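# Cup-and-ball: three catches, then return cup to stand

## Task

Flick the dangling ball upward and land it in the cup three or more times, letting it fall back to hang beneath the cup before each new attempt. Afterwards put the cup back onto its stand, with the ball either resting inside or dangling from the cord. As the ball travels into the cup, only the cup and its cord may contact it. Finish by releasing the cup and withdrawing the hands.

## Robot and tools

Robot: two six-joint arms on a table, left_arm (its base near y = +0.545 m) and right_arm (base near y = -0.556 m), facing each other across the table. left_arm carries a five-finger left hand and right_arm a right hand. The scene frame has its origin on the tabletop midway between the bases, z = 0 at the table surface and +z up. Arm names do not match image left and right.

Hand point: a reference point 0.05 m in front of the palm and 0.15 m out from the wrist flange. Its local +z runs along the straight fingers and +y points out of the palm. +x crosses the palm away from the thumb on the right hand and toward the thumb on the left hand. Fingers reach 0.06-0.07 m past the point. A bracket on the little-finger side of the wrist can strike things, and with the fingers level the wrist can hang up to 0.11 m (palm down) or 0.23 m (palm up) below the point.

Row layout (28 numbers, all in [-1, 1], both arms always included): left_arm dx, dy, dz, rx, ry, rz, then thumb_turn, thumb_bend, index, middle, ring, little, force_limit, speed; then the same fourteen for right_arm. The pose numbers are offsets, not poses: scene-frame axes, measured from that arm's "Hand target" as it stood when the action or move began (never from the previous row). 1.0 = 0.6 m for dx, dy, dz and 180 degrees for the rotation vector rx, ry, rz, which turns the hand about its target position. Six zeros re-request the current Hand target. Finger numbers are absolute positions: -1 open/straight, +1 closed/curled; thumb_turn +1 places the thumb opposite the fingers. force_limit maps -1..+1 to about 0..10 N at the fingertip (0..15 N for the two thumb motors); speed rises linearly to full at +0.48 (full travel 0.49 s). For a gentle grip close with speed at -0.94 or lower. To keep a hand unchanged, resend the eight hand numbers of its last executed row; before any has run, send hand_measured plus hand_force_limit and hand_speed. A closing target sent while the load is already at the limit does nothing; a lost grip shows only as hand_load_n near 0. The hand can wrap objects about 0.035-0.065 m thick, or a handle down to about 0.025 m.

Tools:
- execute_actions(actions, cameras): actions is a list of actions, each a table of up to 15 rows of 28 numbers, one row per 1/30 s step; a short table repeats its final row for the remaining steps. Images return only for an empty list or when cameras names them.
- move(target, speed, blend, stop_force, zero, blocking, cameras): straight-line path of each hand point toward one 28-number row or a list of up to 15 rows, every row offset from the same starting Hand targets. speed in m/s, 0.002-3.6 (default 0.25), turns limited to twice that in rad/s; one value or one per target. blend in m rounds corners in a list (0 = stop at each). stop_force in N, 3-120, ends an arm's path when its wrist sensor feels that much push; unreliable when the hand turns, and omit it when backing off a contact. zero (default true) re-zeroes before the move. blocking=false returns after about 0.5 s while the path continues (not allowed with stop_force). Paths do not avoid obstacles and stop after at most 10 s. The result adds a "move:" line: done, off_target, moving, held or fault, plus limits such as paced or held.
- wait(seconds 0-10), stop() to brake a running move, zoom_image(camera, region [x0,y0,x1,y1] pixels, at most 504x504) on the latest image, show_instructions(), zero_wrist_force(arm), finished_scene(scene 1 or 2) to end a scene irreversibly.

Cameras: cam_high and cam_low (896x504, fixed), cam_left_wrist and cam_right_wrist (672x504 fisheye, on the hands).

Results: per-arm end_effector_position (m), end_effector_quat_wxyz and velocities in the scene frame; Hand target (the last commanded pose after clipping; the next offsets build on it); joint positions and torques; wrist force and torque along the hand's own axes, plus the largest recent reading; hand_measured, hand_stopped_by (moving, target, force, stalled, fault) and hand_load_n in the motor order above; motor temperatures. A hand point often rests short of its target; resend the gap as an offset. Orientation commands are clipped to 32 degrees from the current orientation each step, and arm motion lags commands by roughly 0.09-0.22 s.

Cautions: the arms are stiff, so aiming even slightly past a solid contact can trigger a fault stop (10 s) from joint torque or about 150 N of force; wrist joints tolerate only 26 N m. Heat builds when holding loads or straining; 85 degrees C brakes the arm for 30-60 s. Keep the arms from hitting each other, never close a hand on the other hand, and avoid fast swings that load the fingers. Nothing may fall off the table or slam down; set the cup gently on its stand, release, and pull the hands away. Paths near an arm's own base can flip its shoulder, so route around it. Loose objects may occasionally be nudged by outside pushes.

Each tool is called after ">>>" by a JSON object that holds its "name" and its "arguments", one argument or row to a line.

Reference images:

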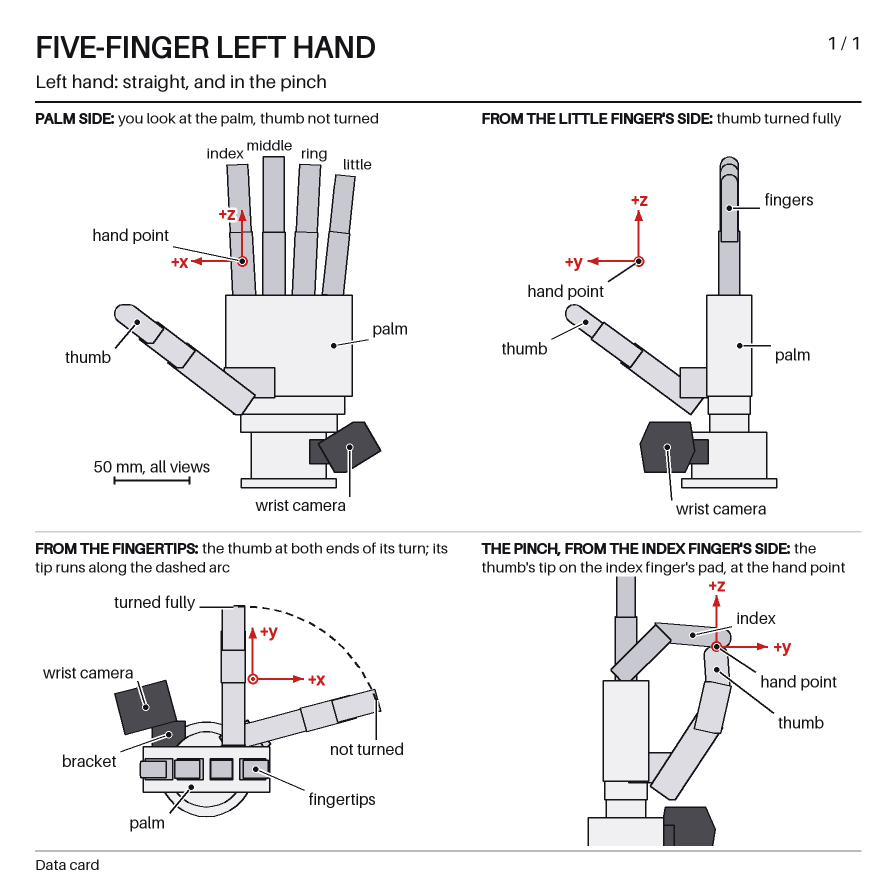

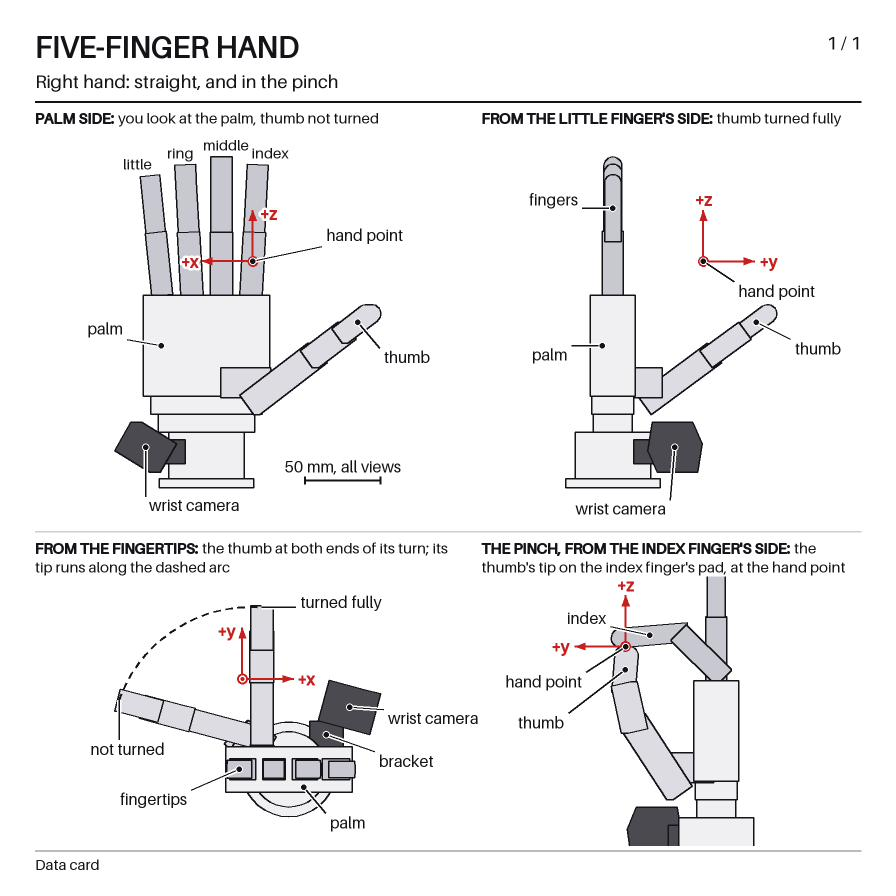

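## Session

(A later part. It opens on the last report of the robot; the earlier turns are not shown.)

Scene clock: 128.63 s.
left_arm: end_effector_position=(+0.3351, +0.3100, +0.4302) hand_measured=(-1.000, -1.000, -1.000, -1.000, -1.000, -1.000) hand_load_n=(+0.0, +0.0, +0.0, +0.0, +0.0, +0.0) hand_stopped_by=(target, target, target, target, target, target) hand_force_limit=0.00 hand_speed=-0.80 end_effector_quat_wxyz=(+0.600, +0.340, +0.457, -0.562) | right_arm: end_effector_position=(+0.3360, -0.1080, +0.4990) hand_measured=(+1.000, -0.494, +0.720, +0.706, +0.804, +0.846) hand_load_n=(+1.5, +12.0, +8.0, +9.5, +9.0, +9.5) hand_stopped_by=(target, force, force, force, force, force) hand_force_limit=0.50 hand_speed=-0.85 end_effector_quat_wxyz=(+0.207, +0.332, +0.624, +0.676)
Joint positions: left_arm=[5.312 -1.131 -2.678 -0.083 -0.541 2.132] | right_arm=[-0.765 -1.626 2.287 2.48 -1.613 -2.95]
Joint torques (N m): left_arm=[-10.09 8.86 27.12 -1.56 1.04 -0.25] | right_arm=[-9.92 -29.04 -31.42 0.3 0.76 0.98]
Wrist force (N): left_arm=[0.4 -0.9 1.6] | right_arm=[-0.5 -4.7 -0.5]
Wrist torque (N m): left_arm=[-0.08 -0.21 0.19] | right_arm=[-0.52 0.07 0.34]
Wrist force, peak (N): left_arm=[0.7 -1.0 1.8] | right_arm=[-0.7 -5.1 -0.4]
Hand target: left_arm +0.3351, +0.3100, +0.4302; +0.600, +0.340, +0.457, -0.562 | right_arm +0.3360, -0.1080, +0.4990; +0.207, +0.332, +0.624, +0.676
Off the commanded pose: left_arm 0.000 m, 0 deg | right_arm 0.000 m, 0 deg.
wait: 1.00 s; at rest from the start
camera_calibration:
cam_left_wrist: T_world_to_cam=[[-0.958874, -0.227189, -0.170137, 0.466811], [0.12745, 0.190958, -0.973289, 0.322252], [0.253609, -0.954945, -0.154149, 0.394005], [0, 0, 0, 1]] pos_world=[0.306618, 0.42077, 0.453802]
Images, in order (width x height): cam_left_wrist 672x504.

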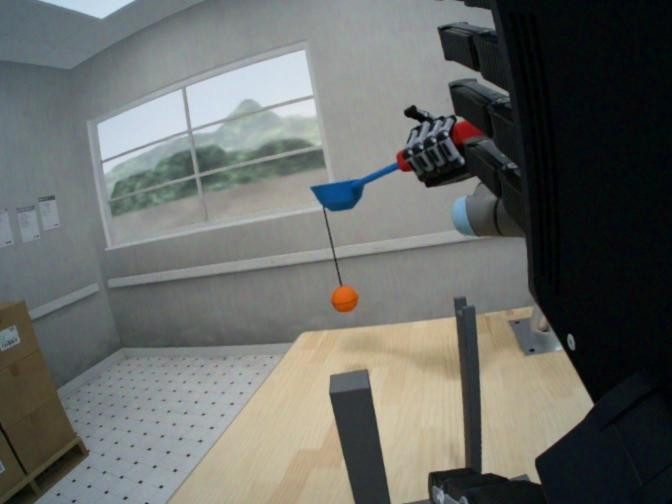

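>>> {"name": "move", "arguments": {
  "target": [0,0,0,0,0,0,-1,-1,-1,-1,-1,-1,0,-0.8, 0.118,0.118,0,0,0,0,1,0.98,0.98,0.98,0.98,0.98,0.5,-0.85],
  "speed": 0.6,
  "blocking": false,
  "cameras": ["cam_left_wrist"]
}}

>>> {"name": "wait", "arguments": {
  "seconds": 0.0667,
  "cameras": ["cam_left_wrist"]
}}

>>> {"name": "wait", "arguments": {
  "seconds": 0.0667,
  "cameras": ["cam_left_wrist"]
}}

>>> {"name": "wait", "arguments": {
  "seconds": 0.0667,
  "cameras": ["cam_left_wrist"]
}}

>>> {"name": "wait", "arguments": {
  "seconds": 0.0667,
  "cameras": ["cam_left_wrist"]
}}

>>> {"name": "wait", "arguments": {
  "seconds": 0.0667,
  "cameras": ["cam_left_wrist"]
}}

>>> {"name": "wait", "arguments": {
  "seconds": 0.0667,
  "cameras": ["cam_left_wrist"]
}}

>>> {"name": "wait", "arguments": {
  "seconds": 0.0667,
  "cameras": ["cam_left_wrist"]
}}

>>> {"name": "wait", "arguments": {
  "seconds": 0.0667,
  "cameras": ["cam_left_wrist"]
}}

>>> {"name": "wait", "arguments": {
  "seconds": 0.0667,
  "cameras": ["cam_left_wrist"]
}}

>>> {"name": "wait", "arguments": {
  "seconds": 0.0667,
  "cameras": ["cam_left_wrist"]
}}

>>> {"name": "wait", "arguments": {
  "seconds": 0.0667,
  "cameras": ["cam_left_wrist"]
}}

>>> {"name": "wait", "arguments": {
  "seconds": 0.0667,
  "cameras": ["cam_left_wrist"]
}}

>>> {"name": "wait", "arguments": {
  "seconds": 0.0667,
  "cameras": ["cam_left_wrist"]
}}

>>> {"name": "wait", "arguments": {
  "seconds": 0.0667,
  "cameras": ["cam_left_wrist"]
}}

>>> {"name": "wait", "arguments": {
  "seconds": 0.0667,
  "cameras": ["cam_left_wrist"]
}}

>>> {"name": "wait", "arguments": {
  "seconds": 0.0667,
  "cameras": ["cam_left_wrist"]
}}

Scene clock: 134.40 s.
left_arm: end_effector_position=(+0.3351, +0.3100, +0.4302) hand_measured=(-1.000, -1.000, -1.000, -1.000, -1.000, -1.000) hand_load_n=(+0.0, +0.0, +0.0, +0.0, +0.0, +0.0) hand_stopped_by=(target, target, target, target, target, target) hand_force_limit=0.00 hand_speed=-0.80 end_effector_quat_wxyz=(+0.600, +0.340, +0.457, -0.562) | right_arm: end_effector_position=(+0.4060, -0.0381, +0.4985) hand_measured=(+1.000, -0.494, +0.720, +0.706, +0.804, +0.846) hand_load_n=(+1.5, +12.0, +7.5, +9.5, +9.0, +9.0) hand_stopped_by=(target, force, force, force, force, force) hand_force_limit=0.50 hand_speed=-0.85 end_effector_quat_wxyz=(+0.207, +0.332, +0.624, +0.676) end_effector_velocity=(+0.070, +0.075, +0.012) end_effector_angular_velocity=(+0.000, +0.000, +0.001)
Joint positions: left_arm=[5.312 -1.131 -2.678 -0.083 -0.541 2.132] | right_arm=[-0.776 -1.404 2.051 2.495 -1.601 -2.95]
Joint velocities: left_arm=[within noise] | right_arm=[0.001 0.197 -0.28 0.083 0 0]
Joint torques (N m): left_arm=[-8.51 4.52 26.77 0.62 0.63 -1.41] | right_arm=[-0.65 -26.2 -23.32 0.03 -0.03 0.19]
Wrist force (N): left_arm=[0.2 -0.8 1.4] | right_arm=[-0.6 -4.6 2.2]
Wrist torque (N m): left_arm=[-0.04 -0.20 0.18] | right_arm=[-0.65 0.06 0.33]
Wrist force, peak (N): left_arm=[0.5 -1.3 1.7] | right_arm=[-0.6 -5.2 2.0]
Hand target: left_arm +0.3351, +0.3100, +0.4302; +0.600, +0.340, +0.457, -0.562 | right_arm +0.4068, -0.0372, +0.4990; +0.207, +0.332, +0.624, +0.676
Off the commanded pose: left_arm 0.000 m, 0 deg | right_arm 0.001 m, 0 deg.
move: running
camera_calibration:
cam_left_wrist: T_world_to_cam=[[-0.958874, -0.227189, -0.170137, 0.466811], [0.12745, 0.190958, -0.973289, 0.322252], [0.253609, -0.954945, -0.154149, 0.394005], [0, 0, 0, 1]] pos_world=[0.306618, 0.42077, 0.453802]
Images, in order (width x height): cam_left_wrist 672x504.

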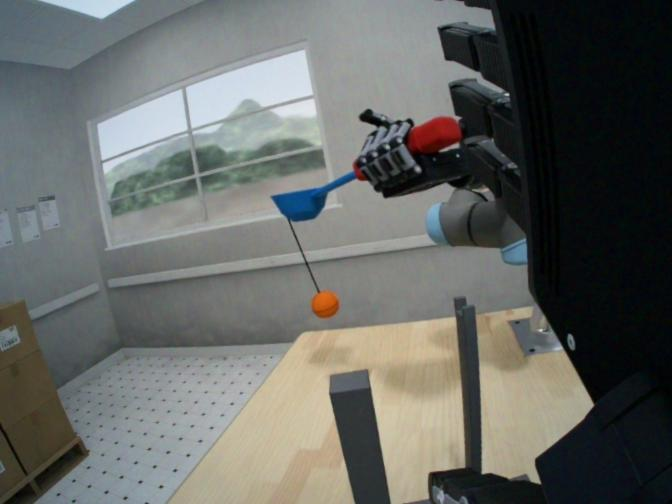

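Scene clock: 134.50 s.
left_arm: end_effector_position=(+0.3351, +0.3100, +0.4302) hand_measured=(-1.000, -1.000, -1.000, -1.000, -1.000, -1.000) hand_load_n=(+0.0, +0.0, +0.0, +0.0, +0.0, +0.0) hand_stopped_by=(target, target, target, target, target, target) hand_force_limit=0.00 hand_speed=-0.80 end_effector_quat_wxyz=(+0.600, +0.340, +0.457, -0.562) | right_arm: end_effector_position=(+0.4079, -0.0361, +0.4991) hand_measured=(+1.000, -0.494, +0.720, +0.706, +0.804, +0.846) hand_load_n=(+1.5, +12.0, +8.0, +9.5, +9.0, +9.5) hand_stopped_by=(target, force, force, force, force, force) hand_force_limit=0.50 hand_speed=-0.85 end_effector_quat_wxyz=(+0.207, +0.332, +0.624, +0.676) end_effector_velocity=(-0.009, -0.009, +0.002) end_effector_angular_velocity=(+0.000, +0.000, -0.002)
Joint positions: left_arm=[5.312 -1.131 -2.678 -0.083 -0.541 2.132] | right_arm=[-0.776 -1.399 2.043 2.498 -1.602 -2.95]
Joint velocities: left_arm=[within noise] | right_arm=[0.002 -0.03 0.031 0 -0.003 0]
Joint torques (N m): left_arm=[-8.06 4.08 26.83 1.1 0.59 -1.32] | right_arm=[11.49 -42.06 -6.28 -1.55 -2.08 0.32]
Wrist force (N): left_arm=[0.3 -0.8 1.3] | right_arm=[-0.5 -4.9 0.5]
Wrist torque (N m): left_arm=[-0.04 -0.21 0.19] | right_arm=[-0.62 0.06 0.33]
Wrist force, peak (N): left_arm=[0.3 -0.9 1.6] | right_arm=[-0.6 -4.8 2.1]
Hand target: left_arm +0.3351, +0.3100, +0.4302; +0.600, +0.340, +0.457, -0.562 | right_arm +0.4068, -0.0372, +0.4990; +0.207, +0.332, +0.624, +0.676
Off the commanded pose: left_arm 0.000 m, 0 deg | right_arm 0.002 m, 0 deg.
earlier move: running
wait: 0.10 s; no rest
camera_calibration:
cam_left_wrist: T_world_to_cam=[[-0.958874, -0.227189, -0.170137, 0.466811], [0.12745, 0.190958, -0.973289, 0.322252], [0.253609, -0.954945, -0.154149, 0.394005], [0, 0, 0, 1]] pos_world=[0.306618, 0.42077, 0.453802]
Images, in order (width x height): cam_left_wrist 672x504.

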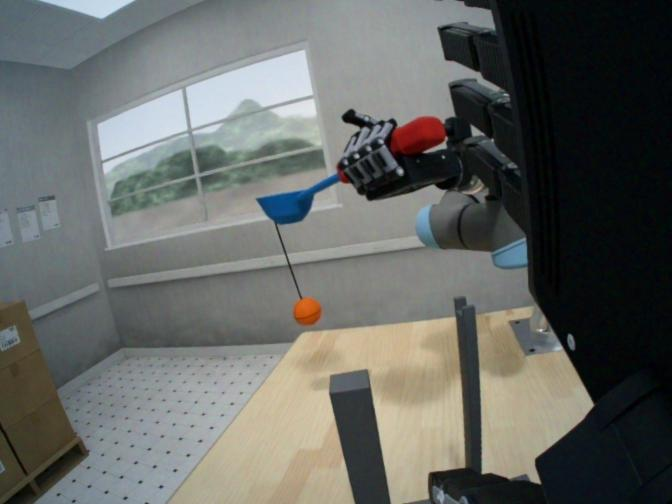

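Scene clock: 134.60 s.
left_arm: end_effector_position=(+0.3351, +0.3100, +0.4302) hand_measured=(-1.000, -1.000, -1.000, -1.000, -1.000, -1.000) hand_load_n=(+0.0, +0.0, +0.0, +0.0, +0.0, +0.0) hand_stopped_by=(target, target, target, target, target, target) hand_force_limit=0.00 hand_speed=-0.80 end_effector_quat_wxyz=(+0.600, +0.340, +0.457, -0.562) | right_arm: end_effector_position=(+0.4069, -0.0372, +0.4989) hand_measured=(+1.000, -0.494, +0.720, +0.706, +0.804, +0.846) hand_load_n=(+1.5, +11.5, +7.5, +9.5, +9.0, +9.0) hand_stopped_by=(target, force, force, force, force, force) hand_force_limit=0.50 hand_speed=-0.85 end_effector_quat_wxyz=(+0.207, +0.332, +0.624, +0.676) end_effector_velocity=(-0.005, -0.006, +0.001) end_effector_angular_velocity=(+0.004, -0.004, -0.001)
Joint positions: left_arm=[5.312 -1.131 -2.678 -0.083 -0.541 2.132] | right_arm=[-0.776 -1.403 2.047 2.497 -1.602 -2.95]
Joint velocities: left_arm=[within noise] | right_arm=[0.001 -0.014 0.018 -0.009 -0.001 0]
Joint torques (N m): left_arm=[-8.06 3.24 25.68 1.59 0.49 -1.61] | right_arm=[11.82 -37.19 -9.45 -4.09 -2.44 0.58]
Wrist force (N): left_arm=[0.5 -0.9 1.8] | right_arm=[-0.5 -4.7 -0.4]
Wrist torque (N m): left_arm=[-0.09 -0.23 0.20] | right_arm=[-0.53 0.10 0.32]
Wrist force, peak (N): left_arm=[0.5 -0.9 1.8] | right_arm=[-0.6 -4.9 -0.2]
Hand target: left_arm +0.3351, +0.3100, +0.4302; +0.600, +0.340, +0.457, -0.562 | right_arm +0.4068, -0.0372, +0.4990; +0.207, +0.332, +0.624, +0.676
Off the commanded pose: left_arm 0.000 m, 0 deg | right_arm 0.000 m, 0 deg.
earlier move: running
wait: 0.10 s; no rest
camera_calibration:
cam_left_wrist: T_world_to_cam=[[-0.958874, -0.227189, -0.170137, 0.466811], [0.12745, 0.190958, -0.973289, 0.322252], [0.253609, -0.954945, -0.154149, 0.394005], [0, 0, 0, 1]] pos_world=[0.306618, 0.42077, 0.453802]
Images, in order (width x height): cam_left_wrist 672x504.

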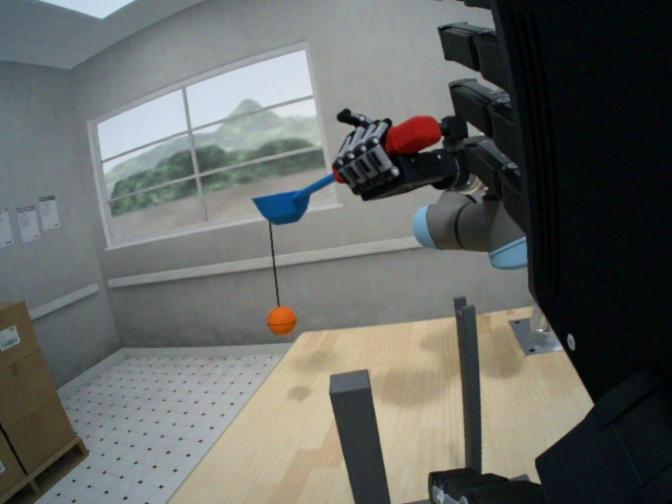

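Scene clock: 134.70 s.
left_arm: end_effector_position=(+0.3351, +0.3100, +0.4302) hand_measured=(-1.000, -1.000, -1.000, -1.000, -1.000, -1.000) hand_load_n=(+0.0, +0.0, +0.0, +0.0, +0.0, +0.0) hand_stopped_by=(target, target, target, target, target, target) hand_force_limit=0.00 hand_speed=-0.80 end_effector_quat_wxyz=(+0.600, +0.340, +0.457, -0.562) | right_arm: end_effector_position=(+0.4068, -0.0373, +0.4989) hand_measured=(+1.000, -0.494, +0.720, +0.706, +0.804, +0.846) hand_load_n=(+1.5, +12.0, +8.0, +9.5, +9.0, +9.0) hand_stopped_by=(target, force, force, force, force, force) hand_force_limit=0.50 hand_speed=-0.85 end_effector_quat_wxyz=(+0.207, +0.332, +0.624, +0.676)
Joint positions: left_arm=[5.312 -1.131 -2.678 -0.083 -0.541 2.132] | right_arm=[-0.775 -1.403 2.047 2.497 -1.602 -2.95]
Joint torques (N m): left_arm=[-7.03 2.23 26.32 1.77 0.48 -1.62] | right_arm=[11.93 -16.86 -30.05 -3.89 -2.3 0.55]
Wrist force (N): left_arm=[0.3 -1.2 1.3] | right_arm=[-0.6 -4.9 -0.3]
Wrist torque (N m): left_arm=[-0.10 -0.20 0.20] | right_arm=[-0.56 0.11 0.30]
Wrist force, peak (N): left_arm=[0.3 -1.2 1.3] | right_arm=[-0.7 -5.0 -0.2]
Hand target: left_arm +0.3351, +0.3100, +0.4302; +0.600, +0.340, +0.457, -0.562 | right_arm +0.4068, -0.0372, +0.4990; +0.207, +0.332, +0.624, +0.676
Off the commanded pose: left_arm 0.000 m, 0 deg | right_arm 0.000 m, 0 deg.
earlier move: running
wait: 0.10 s; no rest
camera_calibration:
cam_left_wrist: T_world_to_cam=[[-0.958874, -0.227189, -0.170137, 0.466811], [0.12745, 0.190958, -0.973289, 0.322252], [0.253609, -0.954945, -0.154149, 0.394005], [0, 0, 0, 1]] pos_world=[0.306618, 0.42077, 0.453802]
Images, in order (width x height): cam_left_wrist 672x504.

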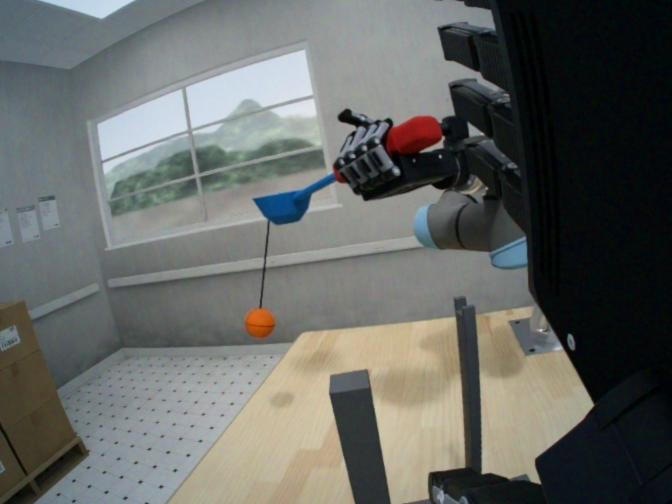

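Scene clock: 134.73 s.
left_arm: end_effector_position=(+0.3351, +0.3100, +0.4302) hand_measured=(-1.000, -1.000, -1.000, -1.000, -1.000, -1.000) hand_load_n=(+0.0, +0.0, +0.0, +0.0, +0.0, +0.0) hand_stopped_by=(target, target, target, target, target, target) hand_force_limit=0.00 hand_speed=-0.80 end_effector_quat_wxyz=(+0.600, +0.340, +0.457, -0.562) | right_arm: end_effector_position=(+0.4068, -0.0373, +0.4989) hand_measured=(+1.000, -0.494, +0.720, +0.706, +0.804, +0.846) hand_load_n=(+1.5, +12.0, +8.0, +9.5, +9.0, +9.5) hand_stopped_by=(target, force, force, force, force, force) hand_force_limit=0.50 hand_speed=-0.85 end_effector_quat_wxyz=(+0.207, +0.332, +0.624, +0.676)
Joint positions: left_arm=[5.312 -1.131 -2.678 -0.083 -0.541 2.132] | right_arm=[-0.775 -1.403 2.047 2.497 -1.602 -2.95]
Joint torques (N m): left_arm=[-7.28 1.93 26.54 1.95 0.27 -1.43] | right_arm=[11.96 -15.8 -31.4 -3.95 -2.21 0.51]
Wrist force (N): left_arm=[0.3 -1.5 1.4] | right_arm=[-0.6 -4.8 -0.4]
Wrist torque (N m): left_arm=[-0.16 -0.22 0.22] | right_arm=[-0.54 0.11 0.32]
Wrist force, peak (N): left_arm=[0.3 -1.5 1.4] | right_arm=[-0.6 -4.8 -0.4]
Hand target: left_arm +0.3351, +0.3100, +0.4302; +0.600, +0.340, +0.457, -0.562 | right_arm +0.4068, -0.0372, +0.4990; +0.207, +0.332, +0.624, +0.676
Off the commanded pose: left_arm 0.000 m, 0 deg | right_arm 0.000 m, 0 deg.
earlier move: done
wait: 0.03 of 0.0667 s (the move ended)
camera_calibration:
cam_left_wrist: T_world_to_cam=[[-0.958874, -0.227189, -0.170137, 0.466811], [0.12745, 0.190958, -0.973289, 0.322252], [0.253609, -0.954945, -0.154149, 0.394005], [0, 0, 0, 1]] pos_world=[0.306618, 0.42077, 0.453802]
Images, in order (width x height): cam_left_wrist 672x504.

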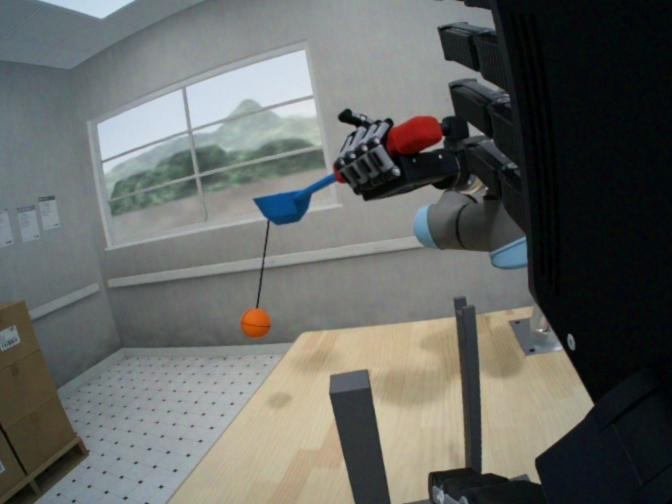

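Scene clock: 134.83 s.
left_arm: end_effector_position=(+0.3351, +0.3100, +0.4302) hand_measured=(-1.000, -1.000, -1.000, -1.000, -1.000, -1.000) hand_load_n=(+0.0, +0.0, +0.0, +0.5, +0.0, +0.0) hand_stopped_by=(target, target, target, target, target, target) hand_force_limit=0.00 hand_speed=-0.80 end_effector_quat_wxyz=(+0.600, +0.340, +0.457, -0.562) | right_arm: end_effector_position=(+0.4068, -0.0373, +0.4990) hand_measured=(+1.000, -0.494, +0.720, +0.706, +0.804, +0.846) hand_load_n=(+1.5, +11.5, +7.5, +9.5, +9.0, +9.5) hand_stopped_by=(target, force, force, force, force, force) hand_force_limit=0.50 hand_speed=-0.85 end_effector_quat_wxyz=(+0.207, +0.332, +0.624, +0.676)
Joint positions: left_arm=[5.312 -1.131 -2.678 -0.083 -0.541 2.132] | right_arm=[-0.775 -1.403 2.047 2.497 -1.602 -2.95]
Joint torques (N m): left_arm=[-6.75 1.16 26.81 2.37 0.24 -1.45] | right_arm=[12.33 -15.8 -34.34 -3.63 -2.3 0.55]
Wrist force (N): left_arm=[0.3 -1.1 1.4] | right_arm=[-0.6 -4.9 -0.1]
Wrist torque (N m): left_arm=[-0.09 -0.20 0.20] | right_arm=[-0.56 0.09 0.33]
Wrist force, peak (N): left_arm=[0.1 -1.2 1.5] | right_arm=[-0.6 -4.9 -0.3]
Hand target: left_arm +0.3351, +0.3100, +0.4302; +0.600, +0.340, +0.457, -0.562 | right_arm +0.4068, -0.0372, +0.4990; +0.207, +0.332, +0.624, +0.676
Off the commanded pose: left_arm 0.000 m, 0 deg | right_arm 0.000 m, 0 deg.
wait: 0.10 s; no rest
camera_calibration:
cam_left_wrist: T_world_to_cam=[[-0.958874, -0.227189, -0.170137, 0.466811], [0.12745, 0.190958, -0.973289, 0.322252], [0.253609, -0.954945, -0.154149, 0.394005], [0, 0, 0, 1]] pos_world=[0.306618, 0.42077, 0.453802]
Images, in order (width x height): cam_left_wrist 672x504.

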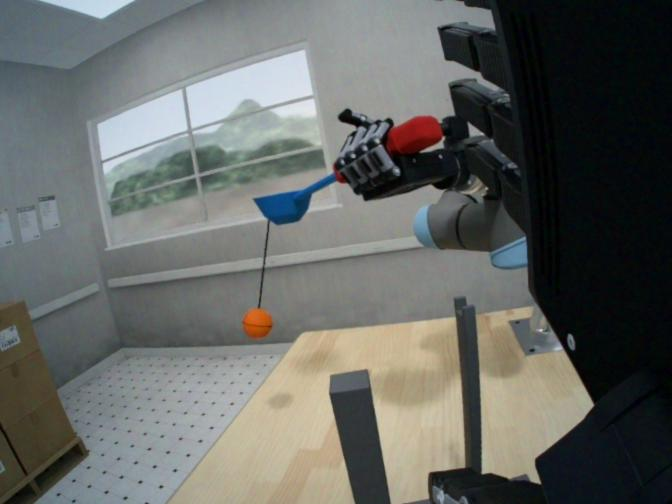

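Scene clock: 134.93 s.
left_arm: end_effector_position=(+0.3351, +0.3100, +0.4302) hand_measured=(-1.000, -1.000, -1.000, -1.000, -1.000, -1.000) hand_load_n=(+0.0, +0.0, +0.0, +0.0, +0.0, +0.0) hand_stopped_by=(target, target, target, target, target, target) hand_force_limit=0.00 hand_speed=-0.80 end_effector_quat_wxyz=(+0.600, +0.340, +0.457, -0.562) | right_arm: end_effector_position=(+0.4068, -0.0372, +0.4990) hand_measured=(+1.000, -0.494, +0.720, +0.706, +0.804, +0.846) hand_load_n=(+1.5, +12.0, +7.5, +9.5, +9.0, +9.5) hand_stopped_by=(target, force, force, force, force, force) hand_force_limit=0.50 hand_speed=-0.85 end_effector_quat_wxyz=(+0.207, +0.332, +0.624, +0.676)
Joint positions: left_arm=[5.312 -1.131 -2.678 -0.083 -0.541 2.132] | right_arm=[-0.775 -1.403 2.047 2.497 -1.602 -2.95]
Joint torques (N m): left_arm=[-6.84 1.1 27.15 2.52 0.31 -1.5] | right_arm=[10.7 -14.04 -34.79 -3.51 -2.17 0.49]
Wrist force (N): left_arm=[0.4 -1.1 1.5] | right_arm=[-0.6 -4.8 -0.2]
Wrist torque (N m): left_arm=[-0.09 -0.22 0.20] | right_arm=[-0.55 0.06 0.33]
Wrist force, peak (N): left_arm=[0.6 -0.9 1.6] | right_arm=[-1.0 -4.8 -0.2]
Hand target: left_arm +0.3351, +0.3100, +0.4302; +0.600, +0.340, +0.457, -0.562 | right_arm +0.4068, -0.0372, +0.4990; +0.207, +0.332, +0.624, +0.676
Off the commanded pose: left_arm 0.000 m, 0 deg | right_arm 0.000 m, 0 deg.
wait: 0.10 s; no rest
camera_calibration:
cam_left_wrist: T_world_to_cam=[[-0.958874, -0.227189, -0.170137, 0.466811], [0.12745, 0.190958, -0.973289, 0.322252], [0.253609, -0.954945, -0.154149, 0.394005], [0, 0, 0, 1]] pos_world=[0.306618, 0.42077, 0.453802]
Images, in order (width x height): cam_left_wrist 672x504.

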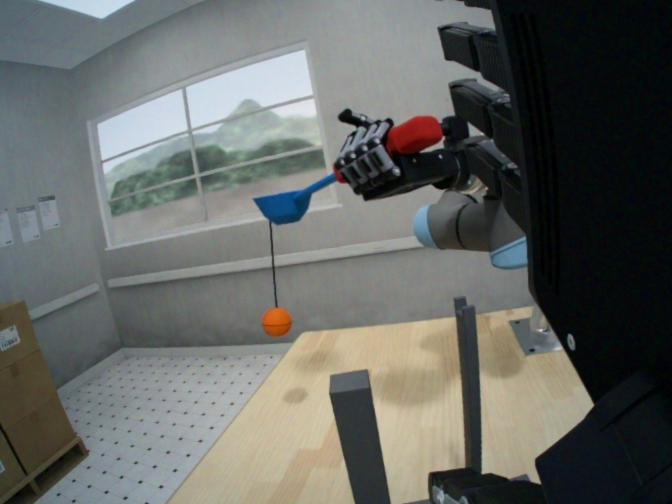

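Scene clock: 135.03 s.
left_arm: end_effector_position=(+0.3351, +0.3100, +0.4302) hand_measured=(-1.000, -1.000, -1.000, -1.000, -1.000, -1.000) hand_load_n=(+0.0, +0.0, +0.0, +0.0, +0.0, +0.0) hand_stopped_by=(target, target, target, target, target, target) hand_force_limit=0.00 hand_speed=-0.80 end_effector_quat_wxyz=(+0.600, +0.340, +0.457, -0.562) | right_arm: end_effector_position=(+0.4068, -0.0372, +0.4990) hand_measured=(+1.000, -0.494, +0.720, +0.706, +0.804, +0.846) hand_load_n=(+1.5, +12.0, +7.5, +9.5, +9.0, +9.5) hand_stopped_by=(target, force, force, force, force, force) hand_force_limit=0.50 hand_speed=-0.85 end_effector_quat_wxyz=(+0.207, +0.332, +0.624, +0.676)
Joint positions: left_arm=[5.312 -1.131 -2.678 -0.083 -0.541 2.132] | right_arm=[-0.775 -1.403 2.047 2.497 -1.602 -2.95]
Joint torques (N m): left_arm=[-6.42 0.35 26.64 2.57 0.19 -1.49] | right_arm=[11.28 -13.96 -33.21 -3.42 -2.08 0.5]
Wrist force (N): left_arm=[0.3 -1.0 1.3] | right_arm=[-0.6 -5.3 -0.2]
Wrist torque (N m): left_arm=[-0.08 -0.21 0.19] | right_arm=[-0.64 0.04 0.30]
Wrist force, peak (N): left_arm=[0.5 -1.2 1.6] | right_arm=[-0.6 -5.3 -0.2]
Hand target: left_arm +0.3351, +0.3100, +0.4302; +0.600, +0.340, +0.457, -0.562 | right_arm +0.4068, -0.0372, +0.4990; +0.207, +0.332, +0.624, +0.676
Off the commanded pose: left_arm 0.000 m, 0 deg | right_arm 0.000 m, 0 deg.
wait: 0.10 s; no rest
camera_calibration:
cam_left_wrist: T_world_to_cam=[[-0.958874, -0.227189, -0.170137, 0.466811], [0.12745, 0.190958, -0.973289, 0.322252], [0.253609, -0.954945, -0.154149, 0.394005], [0, 0, 0, 1]] pos_world=[0.306618, 0.42077, 0.453802]
Images, in order (width x height): cam_left_wrist 672x504.

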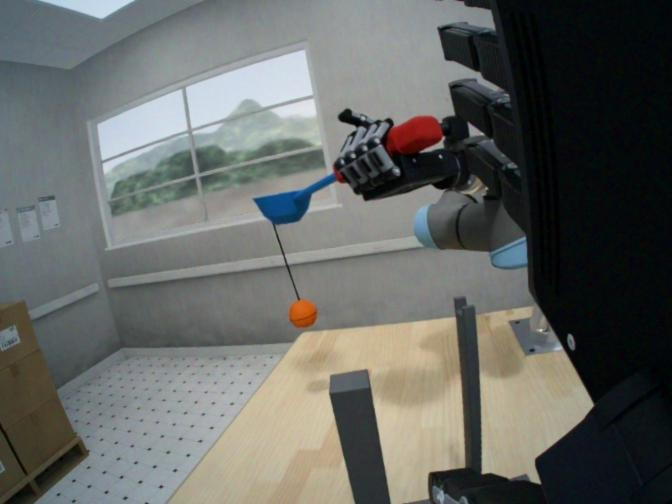

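Scene clock: 135.13 s.
left_arm: end_effector_position=(+0.3351, +0.3100, +0.4302) hand_measured=(-1.000, -1.000, -1.000, -1.000, -1.000, -1.000) hand_load_n=(+0.0, +0.0, +0.0, +0.0, +0.0, -0.5) hand_stopped_by=(target, target, target, target, target, target) hand_force_limit=0.00 hand_speed=-0.80 end_effector_quat_wxyz=(+0.600, +0.340, +0.457, -0.562) | right_arm: end_effector_position=(+0.4068, -0.0372, +0.4990) hand_measured=(+1.000, -0.494, +0.720, +0.706, +0.804, +0.846) hand_load_n=(+1.5, +12.0, +7.5, +9.5, +9.0, +9.5) hand_stopped_by=(target, force, force, force, force, force) hand_force_limit=0.50 hand_speed=-0.85 end_effector_quat_wxyz=(+0.207, +0.332, +0.624, +0.676)
Joint positions: left_arm=[5.312 -1.131 -2.678 -0.083 -0.541 2.132] | right_arm=[-0.775 -1.403 2.047 2.497 -1.602 -2.95]
Joint torques (N m): left_arm=[-6.51 -1 27.18 2.53 0.14 -1.45] | right_arm=[12.19 -15.56 -33.63 -3.2 -2.07 0.5]
Wrist force (N): left_arm=[0.3 -1.2 1.5] | right_arm=[-0.5 -4.9 -0.2]
Wrist torque (N m): left_arm=[-0.12 -0.21 0.20] | right_arm=[-0.59 0.02 0.31]
Wrist force, peak (N): left_arm=[0.5 -1.1 1.6] | right_arm=[-0.7 -4.9 -0.4]
Hand target: left_arm +0.3351, +0.3100, +0.4302; +0.600, +0.340, +0.457, -0.562 | right_arm +0.4068, -0.0372, +0.4990; +0.207, +0.332, +0.624, +0.676
Off the commanded pose: left_arm 0.000 m, 0 deg | right_arm 0.000 m, 0 deg.
wait: 0.10 s; no rest
camera_calibration:
cam_left_wrist: T_world_to_cam=[[-0.958874, -0.227189, -0.170137, 0.466811], [0.12745, 0.190958, -0.973289, 0.322252], [0.253609, -0.954945, -0.154149, 0.394005], [0, 0, 0, 1]] pos_world=[0.306618, 0.42077, 0.453802]
Images, in order (width x height): cam_left_wrist 672x504.

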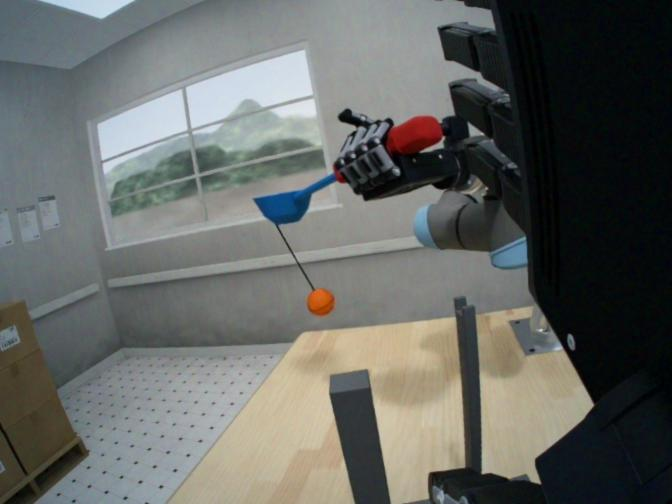

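Scene clock: 135.23 s.
left_arm: end_effector_position=(+0.3351, +0.3100, +0.4302) hand_measured=(-1.000, -1.000, -1.000, -1.000, -1.000, -1.000) hand_load_n=(+0.0, +0.0, +0.0, +0.0, +0.0, +0.0) hand_stopped_by=(target, target, target, target, target, target) hand_force_limit=0.00 hand_speed=-0.80 end_effector_quat_wxyz=(+0.600, +0.340, +0.457, -0.562) | right_arm: end_effector_position=(+0.4068, -0.0372, +0.4990) hand_measured=(+1.000, -0.494, +0.720, +0.706, +0.804, +0.846) hand_load_n=(+1.5, +12.0, +7.5, +9.5, +9.0, +9.5) hand_stopped_by=(target, force, force, force, force, force) hand_force_limit=0.50 hand_speed=-0.85 end_effector_quat_wxyz=(+0.207, +0.332, +0.624, +0.676)
Joint positions: left_arm=[5.312 -1.131 -2.678 -0.083 -0.541 2.132] | right_arm=[-0.775 -1.403 2.047 2.497 -1.602 -2.95]
Joint torques (N m): left_arm=[-6.27 -1.48 26.84 2.49 0.09 -1.36] | right_arm=[11.46 -14.5 -33.78 -3.18 -2.03 0.63]
Wrist force (N): left_arm=[0.4 -1.2 1.2] | right_arm=[-0.6 -4.9 -0.2]
Wrist torque (N m): left_arm=[-0.10 -0.22 0.21] | right_arm=[-0.56 0.04 0.33]
Wrist force, peak (N): left_arm=[0.1 -0.9 1.7] | right_arm=[-0.7 -5.0 -0.2]
Hand target: left_arm +0.3351, +0.3100, +0.4302; +0.600, +0.340, +0.457, -0.562 | right_arm +0.4068, -0.0372, +0.4990; +0.207, +0.332, +0.624, +0.676
Off the commanded pose: left_arm 0.000 m, 0 deg | right_arm 0.000 m, 0 deg.
wait: 0.10 s; no rest
camera_calibration:
cam_left_wrist: T_world_to_cam=[[-0.958874, -0.227189, -0.170137, 0.466811], [0.12745, 0.190958, -0.973289, 0.322252], [0.253609, -0.954945, -0.154149, 0.394005], [0, 0, 0, 1]] pos_world=[0.306618, 0.42077, 0.453802]
Images, in order (width x height): cam_left_wrist 672x504.

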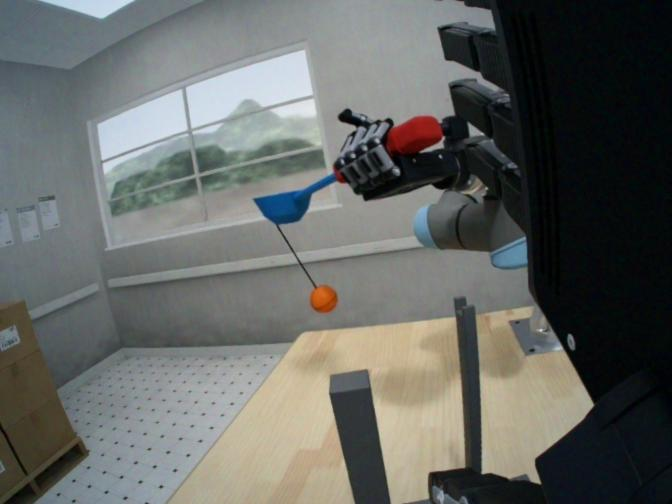

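Scene clock: 135.33 s.
left_arm: end_effector_position=(+0.3351, +0.3100, +0.4302) hand_measured=(-1.000, -1.000, -1.000, -1.000, -1.000, -1.000) hand_load_n=(+0.0, +0.0, +0.0, +0.0, +0.0, +0.0) hand_stopped_by=(target, target, target, target, target, target) hand_force_limit=0.00 hand_speed=-0.80 end_effector_quat_wxyz=(+0.600, +0.340, +0.457, -0.562) | right_arm: end_effector_position=(+0.4068, -0.0372, +0.4990) hand_measured=(+1.000, -0.494, +0.720, +0.706, +0.804, +0.846) hand_load_n=(+1.5, +12.0, +7.5, +9.5, +9.0, +9.5) hand_stopped_by=(target, force, force, force, force, force) hand_force_limit=0.50 hand_speed=-0.85 end_effector_quat_wxyz=(+0.207, +0.332, +0.624, +0.676)
Joint positions: left_arm=[5.312 -1.131 -2.678 -0.083 -0.541 2.132] | right_arm=[-0.775 -1.403 2.047 2.497 -1.602 -2.95]
Joint torques (N m): left_arm=[-5.87 -2.26 26.13 2.55 -0.14 -1.43] | right_arm=[11.31 -15.07 -33.66 -2.95 -2.02 0.79]
Wrist force (N): left_arm=[0.5 -0.9 1.6] | right_arm=[-0.6 -4.8 -0.3]
Wrist torque (N m): left_arm=[-0.08 -0.22 0.20] | right_arm=[-0.53 0.08 0.33]
Wrist force, peak (N): left_arm=[0.5 -0.9 1.6] | right_arm=[-0.3 -5.0 -0.4]
Hand target: left_arm +0.3351, +0.3100, +0.4302; +0.600, +0.340, +0.457, -0.562 | right_arm +0.4068, -0.0372, +0.4990; +0.207, +0.332, +0.624, +0.676
Off the commanded pose: left_arm 0.000 m, 0 deg | right_arm 0.000 m, 0 deg.
wait: 0.10 s; no rest
camera_calibration:
cam_left_wrist: T_world_to_cam=[[-0.958874, -0.227189, -0.170137, 0.466811], [0.12745, 0.190958, -0.973289, 0.322252], [0.253609, -0.954945, -0.154149, 0.394005], [0, 0, 0, 1]] pos_world=[0.306618, 0.42077, 0.453802]
Images, in order (width x height): cam_left_wrist 672x504.

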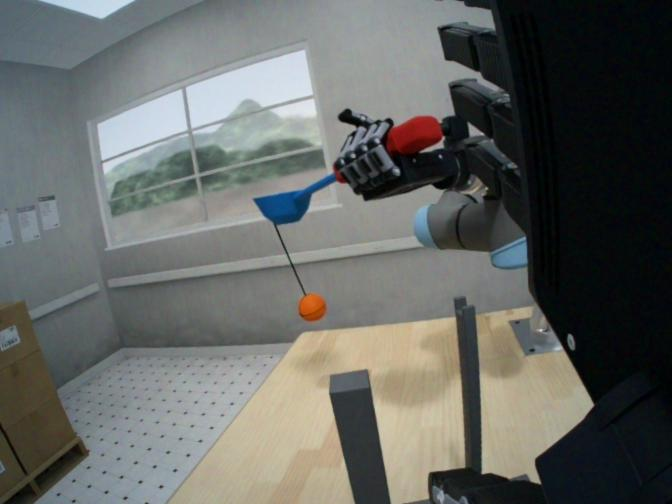

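Scene clock: 135.43 s.
left_arm: end_effector_position=(+0.3351, +0.3100, +0.4302) hand_measured=(-1.000, -1.000, -1.000, -1.000, -1.000, -1.000) hand_load_n=(+0.0, +0.0, +0.0, +0.0, +0.0, +0.0) hand_stopped_by=(target, target, target, target, target, target) hand_force_limit=0.00 hand_speed=-0.80 end_effector_quat_wxyz=(+0.600, +0.340, +0.457, -0.562) | right_arm: end_effector_position=(+0.4068, -0.0372, +0.4990) hand_measured=(+1.000, -0.494, +0.720, +0.706, +0.804, +0.846) hand_load_n=(+1.5, +12.0, +7.5, +9.5, +9.0, +9.5) hand_stopped_by=(target, force, force, force, force, force) hand_force_limit=0.50 hand_speed=-0.85 end_effector_quat_wxyz=(+0.207, +0.332, +0.624, +0.676)
Joint positions: left_arm=[5.312 -1.131 -2.678 -0.083 -0.541 2.132] | right_arm=[-0.775 -1.403 2.047 2.497 -1.602 -2.95]
Joint torques (N m): left_arm=[-6.23 -2.25 26.31 2.72 -0.21 -1.44] | right_arm=[11.19 -15.06 -33.22 -2.89 -1.93 0.68]
Wrist force (N): left_arm=[0.1 -0.9 1.7] | right_arm=[-0.6 -5.0 0.0]
Wrist torque (N m): left_arm=[-0.08 -0.17 0.17] | right_arm=[-0.59 0.09 0.30]
Wrist force, peak (N): left_arm=[0.1 -0.9 1.7] | right_arm=[-1.0 -5.1 -0.1]
Hand target: left_arm +0.3351, +0.3100, +0.4302; +0.600, +0.340, +0.457, -0.562 | right_arm +0.4068, -0.0372, +0.4990; +0.207, +0.332, +0.624, +0.676
Off the commanded pose: left_arm 0.000 m, 0 deg | right_arm 0.000 m, 0 deg.
wait: 0.10 s; no rest
camera_calibration:
cam_left_wrist: T_world_to_cam=[[-0.958874, -0.227189, -0.170137, 0.466811], [0.12745, 0.190958, -0.973289, 0.322252], [0.253609, -0.954945, -0.154149, 0.394005], [0, 0, 0, 1]] pos_world=[0.306618, 0.42077, 0.453802]
Images, in order (width x height): cam_left_wrist 672x504.

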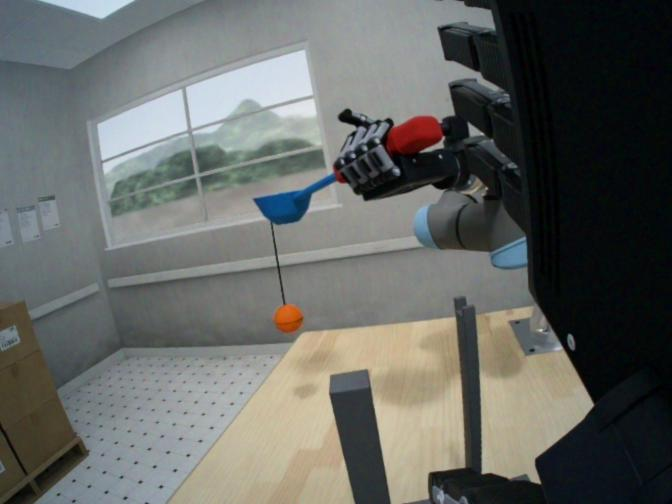

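Scene clock: 135.53 s.
left_arm: end_effector_position=(+0.3351, +0.3100, +0.4302) hand_measured=(-1.000, -1.000, -1.000, -1.000, -1.000, -1.000) hand_load_n=(+0.0, +0.0, +0.0, +0.0, +0.0, +0.0) hand_stopped_by=(target, target, target, target, target, target) hand_force_limit=0.00 hand_speed=-0.80 end_effector_quat_wxyz=(+0.600, +0.340, +0.457, -0.562) | right_arm: end_effector_position=(+0.4068, -0.0372, +0.4990) hand_measured=(+1.000, -0.494, +0.720, +0.706, +0.804, +0.846) hand_load_n=(+2.0, +12.0, +7.5, +9.5, +9.0, +9.5) hand_stopped_by=(target, force, force, force, force, force) hand_force_limit=0.50 hand_speed=-0.85 end_effector_quat_wxyz=(+0.207, +0.332, +0.624, +0.676)
Joint positions: left_arm=[5.312 -1.131 -2.678 -0.083 -0.541 2.132] | right_arm=[-0.775 -1.403 2.047 2.497 -1.602 -2.95]
Joint torques (N m): left_arm=[-5.68 -2.79 26.83 2.54 -0.21 -1.38] | right_arm=[11.23 -14.66 -33.37 -2.86 -1.98 0.74]
Wrist force (N): left_arm=[0.5 -0.9 1.2] | right_arm=[-0.6 -4.6 -0.1]
Wrist torque (N m): left_arm=[-0.04 -0.24 0.21] | right_arm=[-0.54 0.11 0.32]
Wrist force, peak (N): left_arm=[0.2 -0.8 1.6] | right_arm=[-0.4 -4.9 0.2]
Hand target: left_arm +0.3351, +0.3100, +0.4302; +0.600, +0.340, +0.457, -0.562 | right_arm +0.4068, -0.0372, +0.4990; +0.207, +0.332, +0.624, +0.676
Off the commanded pose: left_arm 0.000 m, 0 deg | right_arm 0.000 m, 0 deg.
wait: 0.10 s; no rest
camera_calibration:
cam_left_wrist: T_world_to_cam=[[-0.958874, -0.227189, -0.170137, 0.466811], [0.12745, 0.190958, -0.973289, 0.322252], [0.253609, -0.954945, -0.154149, 0.394005], [0, 0, 0, 1]] pos_world=[0.306618, 0.42077, 0.453802]
Images, in order (width x height): cam_left_wrist 672x504.

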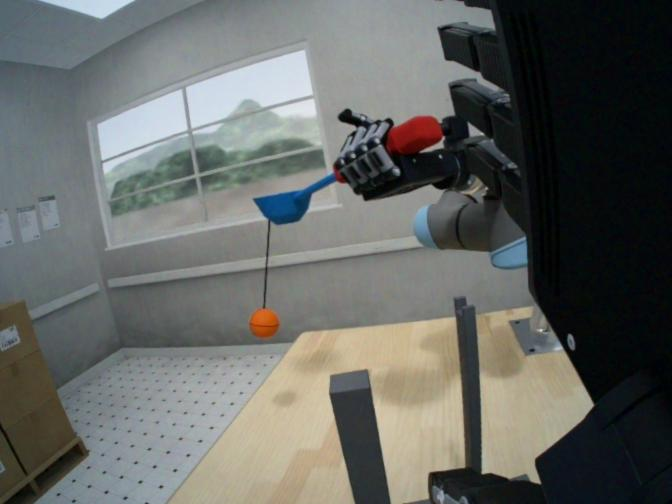

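Scene clock: 135.63 s.
left_arm: end_effector_position=(+0.3351, +0.3100, +0.4302) hand_measured=(-1.000, -1.000, -1.000, -1.000, -1.000, -1.000) hand_load_n=(+0.0, +0.0, +0.0, +0.0, +0.0, +0.0) hand_stopped_by=(target, target, target, target, target, target) hand_force_limit=0.00 hand_speed=-0.80 end_effector_quat_wxyz=(+0.600, +0.340, +0.457, -0.562) | right_arm: end_effector_position=(+0.4068, -0.0372, +0.4990) hand_measured=(+1.000, -0.494, +0.720, +0.706, +0.804, +0.846) hand_load_n=(+1.5, +12.0, +8.0, +9.5, +9.0, +9.5) hand_stopped_by=(target, force, force, force, force, force) hand_force_limit=0.50 hand_speed=-0.85 end_effector_quat_wxyz=(+0.207, +0.332, +0.624, +0.676)
Joint positions: left_arm=[5.312 -1.131 -2.678 -0.083 -0.541 2.132] | right_arm=[-0.775 -1.403 2.047 2.497 -1.602 -2.95]
Joint torques (N m): left_arm=[-5.16 -3.84 26.43 2.68 -0.32 -1.48] | right_arm=[11.66 -14.84 -33.06 -2.63 -1.91 0.77]
Wrist force (N): left_arm=[0.6 -0.9 1.4] | right_arm=[-0.7 -5.0 -0.1]
Wrist torque (N m): left_arm=[-0.06 -0.25 0.21] | right_arm=[-0.58 0.12 0.31]
Wrist force, peak (N): left_arm=[0.4 -0.8 1.8] | right_arm=[-0.5 -5.2 -0.1]
Hand target: left_arm +0.3351, +0.3100, +0.4302; +0.600, +0.340, +0.457, -0.562 | right_arm +0.4068, -0.0372, +0.4990; +0.207, +0.332, +0.624, +0.676
Off the commanded pose: left_arm 0.000 m, 0 deg | right_arm 0.000 m, 0 deg.
wait: 0.10 s; no rest
camera_calibration:
cam_left_wrist: T_world_to_cam=[[-0.958874, -0.227189, -0.170137, 0.466811], [0.12745, 0.190958, -0.973289, 0.322252], [0.253609, -0.954945, -0.154149, 0.394005], [0, 0, 0, 1]] pos_world=[0.306618, 0.42077, 0.453802]
Images, in order (width x height): cam_left_wrist 672x504.

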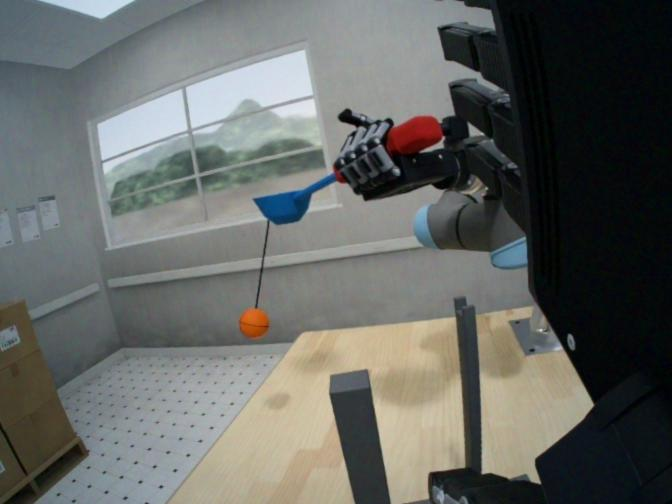

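Scene clock: 135.73 s.
left_arm: end_effector_position=(+0.3351, +0.3100, +0.4302) hand_measured=(-1.000, -1.000, -1.000, -1.000, -1.000, -1.000) hand_load_n=(+0.0, +0.0, +0.0, +0.0, +0.0, +0.0) hand_stopped_by=(target, target, target, target, target, target) hand_force_limit=0.00 hand_speed=-0.80 end_effector_quat_wxyz=(+0.600, +0.340, +0.457, -0.562) | right_arm: end_effector_position=(+0.4068, -0.0372, +0.4990) hand_measured=(+1.000, -0.494, +0.720, +0.706, +0.804, +0.846) hand_load_n=(+1.5, +12.0, +7.5, +9.5, +9.5, +9.0) hand_stopped_by=(target, force, force, force, force, force) hand_force_limit=0.50 hand_speed=-0.85 end_effector_quat_wxyz=(+0.207, +0.332, +0.624, +0.676)
Joint positions: left_arm=[5.312 -1.131 -2.678 -0.083 -0.541 2.132] | right_arm=[-0.775 -1.403 2.047 2.497 -1.602 -2.95]
Joint torques (N m): left_arm=[-4.77 -5.02 26.29 2.44 -0.33 -1.44] | right_arm=[10.74 -15.23 -33.73 -2.54 -1.85 0.86]
Wrist force (N): left_arm=[0.2 -0.8 1.6] | right_arm=[-0.7 -5.0 -0.1]
Wrist torque (N m): left_arm=[-0.06 -0.17 0.18] | right_arm=[-0.59 0.09 0.32]
Wrist force, peak (N): left_arm=[0.3 -1.1 1.6] | right_arm=[-0.7 -5.1 0.2]
Hand target: left_arm +0.3351, +0.3100, +0.4302; +0.600, +0.340, +0.457, -0.562 | right_arm +0.4068, -0.0372, +0.4990; +0.207, +0.332, +0.624, +0.676
Off the commanded pose: left_arm 0.000 m, 0 deg | right_arm 0.000 m, 0 deg.
wait: 0.10 s; no rest
camera_calibration:
cam_left_wrist: T_world_to_cam=[[-0.958874, -0.227189, -0.170137, 0.466811], [0.12745, 0.190958, -0.973289, 0.322252], [0.253609, -0.954945, -0.154149, 0.394005], [0, 0, 0, 1]] pos_world=[0.306618, 0.42077, 0.453802]
Images, in order (width x height): cam_left_wrist 672x504.

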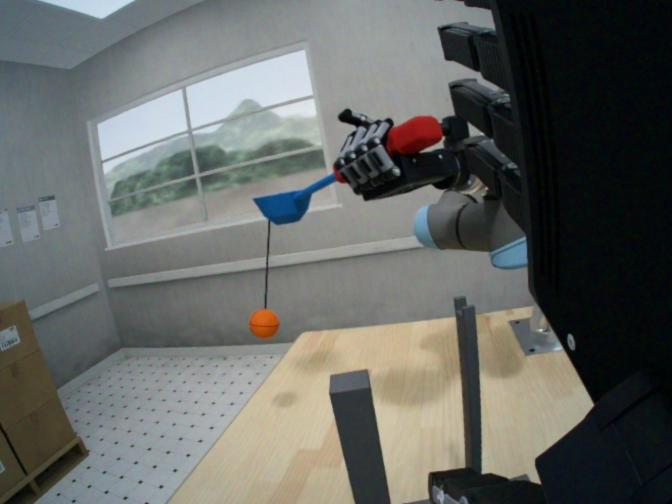

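Scene clock: 135.83 s.
left_arm: end_effector_position=(+0.3351, +0.3100, +0.4302) hand_measured=(-1.000, -1.000, -1.000, -1.000, -1.000, -1.000) hand_load_n=(+0.0, +0.0, +0.0, +0.0, +0.0, +0.0) hand_stopped_by=(target, target, target, target, target, target) hand_force_limit=0.00 hand_speed=-0.80 end_effector_quat_wxyz=(+0.600, +0.340, +0.457, -0.562) | right_arm: end_effector_position=(+0.4068, -0.0372, +0.4990) hand_measured=(+1.000, -0.494, +0.720, +0.706, +0.804, +0.846) hand_load_n=(+1.5, +12.0, +7.5, +9.0, +9.0, +9.5) hand_stopped_by=(target, force, force, force, force, force) hand_force_limit=0.50 hand_speed=-0.85 end_effector_quat_wxyz=(+0.207, +0.332, +0.624, +0.676)
Joint positions: left_arm=[5.312 -1.131 -2.678 -0.083 -0.541 2.132] | right_arm=[-0.775 -1.403 2.047 2.497 -1.602 -2.95]
Joint torques (N m): left_arm=[-4.96 -4.6 26.16 2.7 -0.41 -1.52] | right_arm=[11.77 -14.69 -33.95 -2.48 -1.86 0.7]
Wrist force (N): left_arm=[0.2 -0.8 1.5] | right_arm=[-0.7 -4.8 -0.4]
Wrist torque (N m): left_arm=[-0.06 -0.19 0.19] | right_arm=[-0.55 0.07 0.31]
Wrist force, peak (N): left_arm=[0.4 -1.1 1.8] | right_arm=[-0.5 -5.0 0.0]
Hand target: left_arm +0.3351, +0.3100, +0.4302; +0.600, +0.340, +0.457, -0.562 | right_arm +0.4068, -0.0372, +0.4990; +0.207, +0.332, +0.624, +0.676
Off the commanded pose: left_arm 0.000 m, 0 deg | right_arm 0.000 m, 0 deg.
wait: 0.10 s; no rest
camera_calibration:
cam_left_wrist: T_world_to_cam=[[-0.958874, -0.227189, -0.170137, 0.466811], [0.12745, 0.190958, -0.973289, 0.322252], [0.253609, -0.954945, -0.154149, 0.394005], [0, 0, 0, 1]] pos_world=[0.306618, 0.42077, 0.453802]
Images, in order (width x height): cam_left_wrist 672x504.

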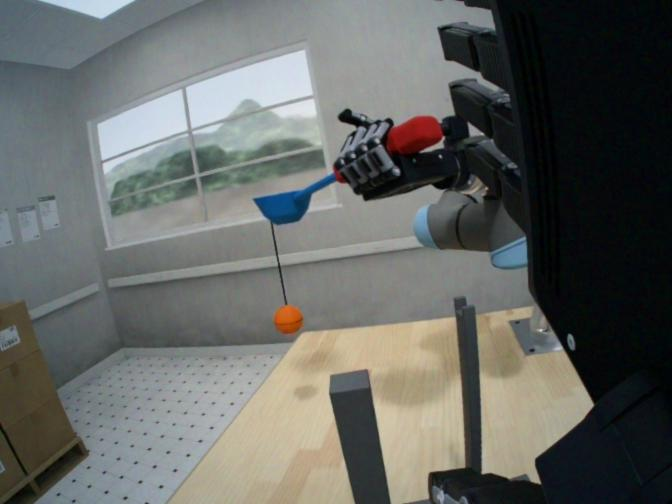

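Scene clock: 135.93 s.
left_arm: end_effector_position=(+0.3351, +0.3100, +0.4302) hand_measured=(-1.000, -1.000, -1.000, -1.000, -1.000, -1.000) hand_load_n=(+0.0, +0.0, +0.0, +0.5, +0.0, +0.0) hand_stopped_by=(target, target, target, target, target, target) hand_force_limit=0.00 hand_speed=-0.80 end_effector_quat_wxyz=(+0.600, +0.340, +0.457, -0.562) | right_arm: end_effector_position=(+0.4068, -0.0372, +0.4990) hand_measured=(+1.000, -0.494, +0.720, +0.706, +0.804, +0.846) hand_load_n=(+1.5, +12.0, +8.0, +9.5, +9.0, +9.5) hand_stopped_by=(target, force, force, force, force, force) hand_force_limit=0.50 hand_speed=-0.85 end_effector_quat_wxyz=(+0.207, +0.332, +0.624, +0.676)
Joint positions: left_arm=[5.312 -1.131 -2.678 -0.083 -0.541 2.132] | right_arm=[-0.775 -1.403 2.047 2.497 -1.602 -2.95]
Joint torques (N m): left_arm=[-3.68 -5.22 26.89 2.64 -0.44 -1.32] | right_arm=[11.02 -15.06 -33.21 -2.38 -1.8 0.84]
Wrist force (N): left_arm=[0.2 -1.3 1.4] | right_arm=[-0.7 -4.7 -0.4]
Wrist torque (N m): left_arm=[-0.13 -0.20 0.19] | right_arm=[-0.54 0.06 0.30]
Wrist force, peak (N): left_arm=[0.2 -1.3 1.4] | right_arm=[-0.5 -5.0 0.0]
Hand target: left_arm +0.3351, +0.3100, +0.4302; +0.600, +0.340, +0.457, -0.562 | right_arm +0.4068, -0.0372, +0.4990; +0.207, +0.332, +0.624, +0.676
Off the commanded pose: left_arm 0.000 m, 0 deg | right_arm 0.000 m, 0 deg.
wait: 0.10 s; no rest
camera_calibration:
cam_left_wrist: T_world_to_cam=[[-0.958874, -0.227189, -0.170137, 0.466811], [0.12745, 0.190958, -0.973289, 0.322252], [0.253609, -0.954945, -0.154149, 0.394005], [0, 0, 0, 1]] pos_world=[0.306618, 0.42077, 0.453802]
Images, in order (width x height): cam_left_wrist 672x504.

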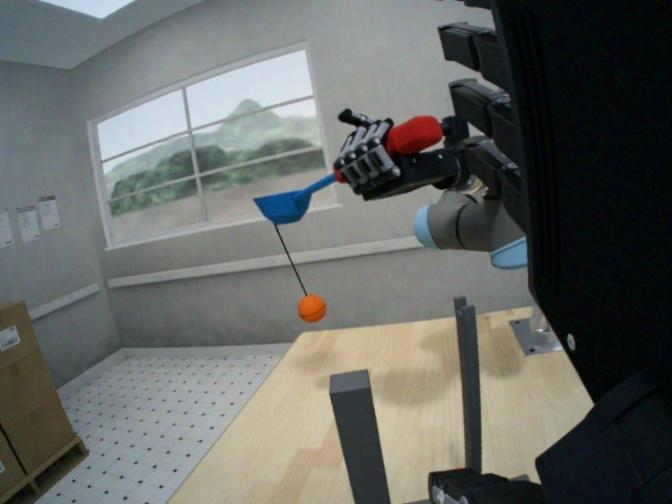

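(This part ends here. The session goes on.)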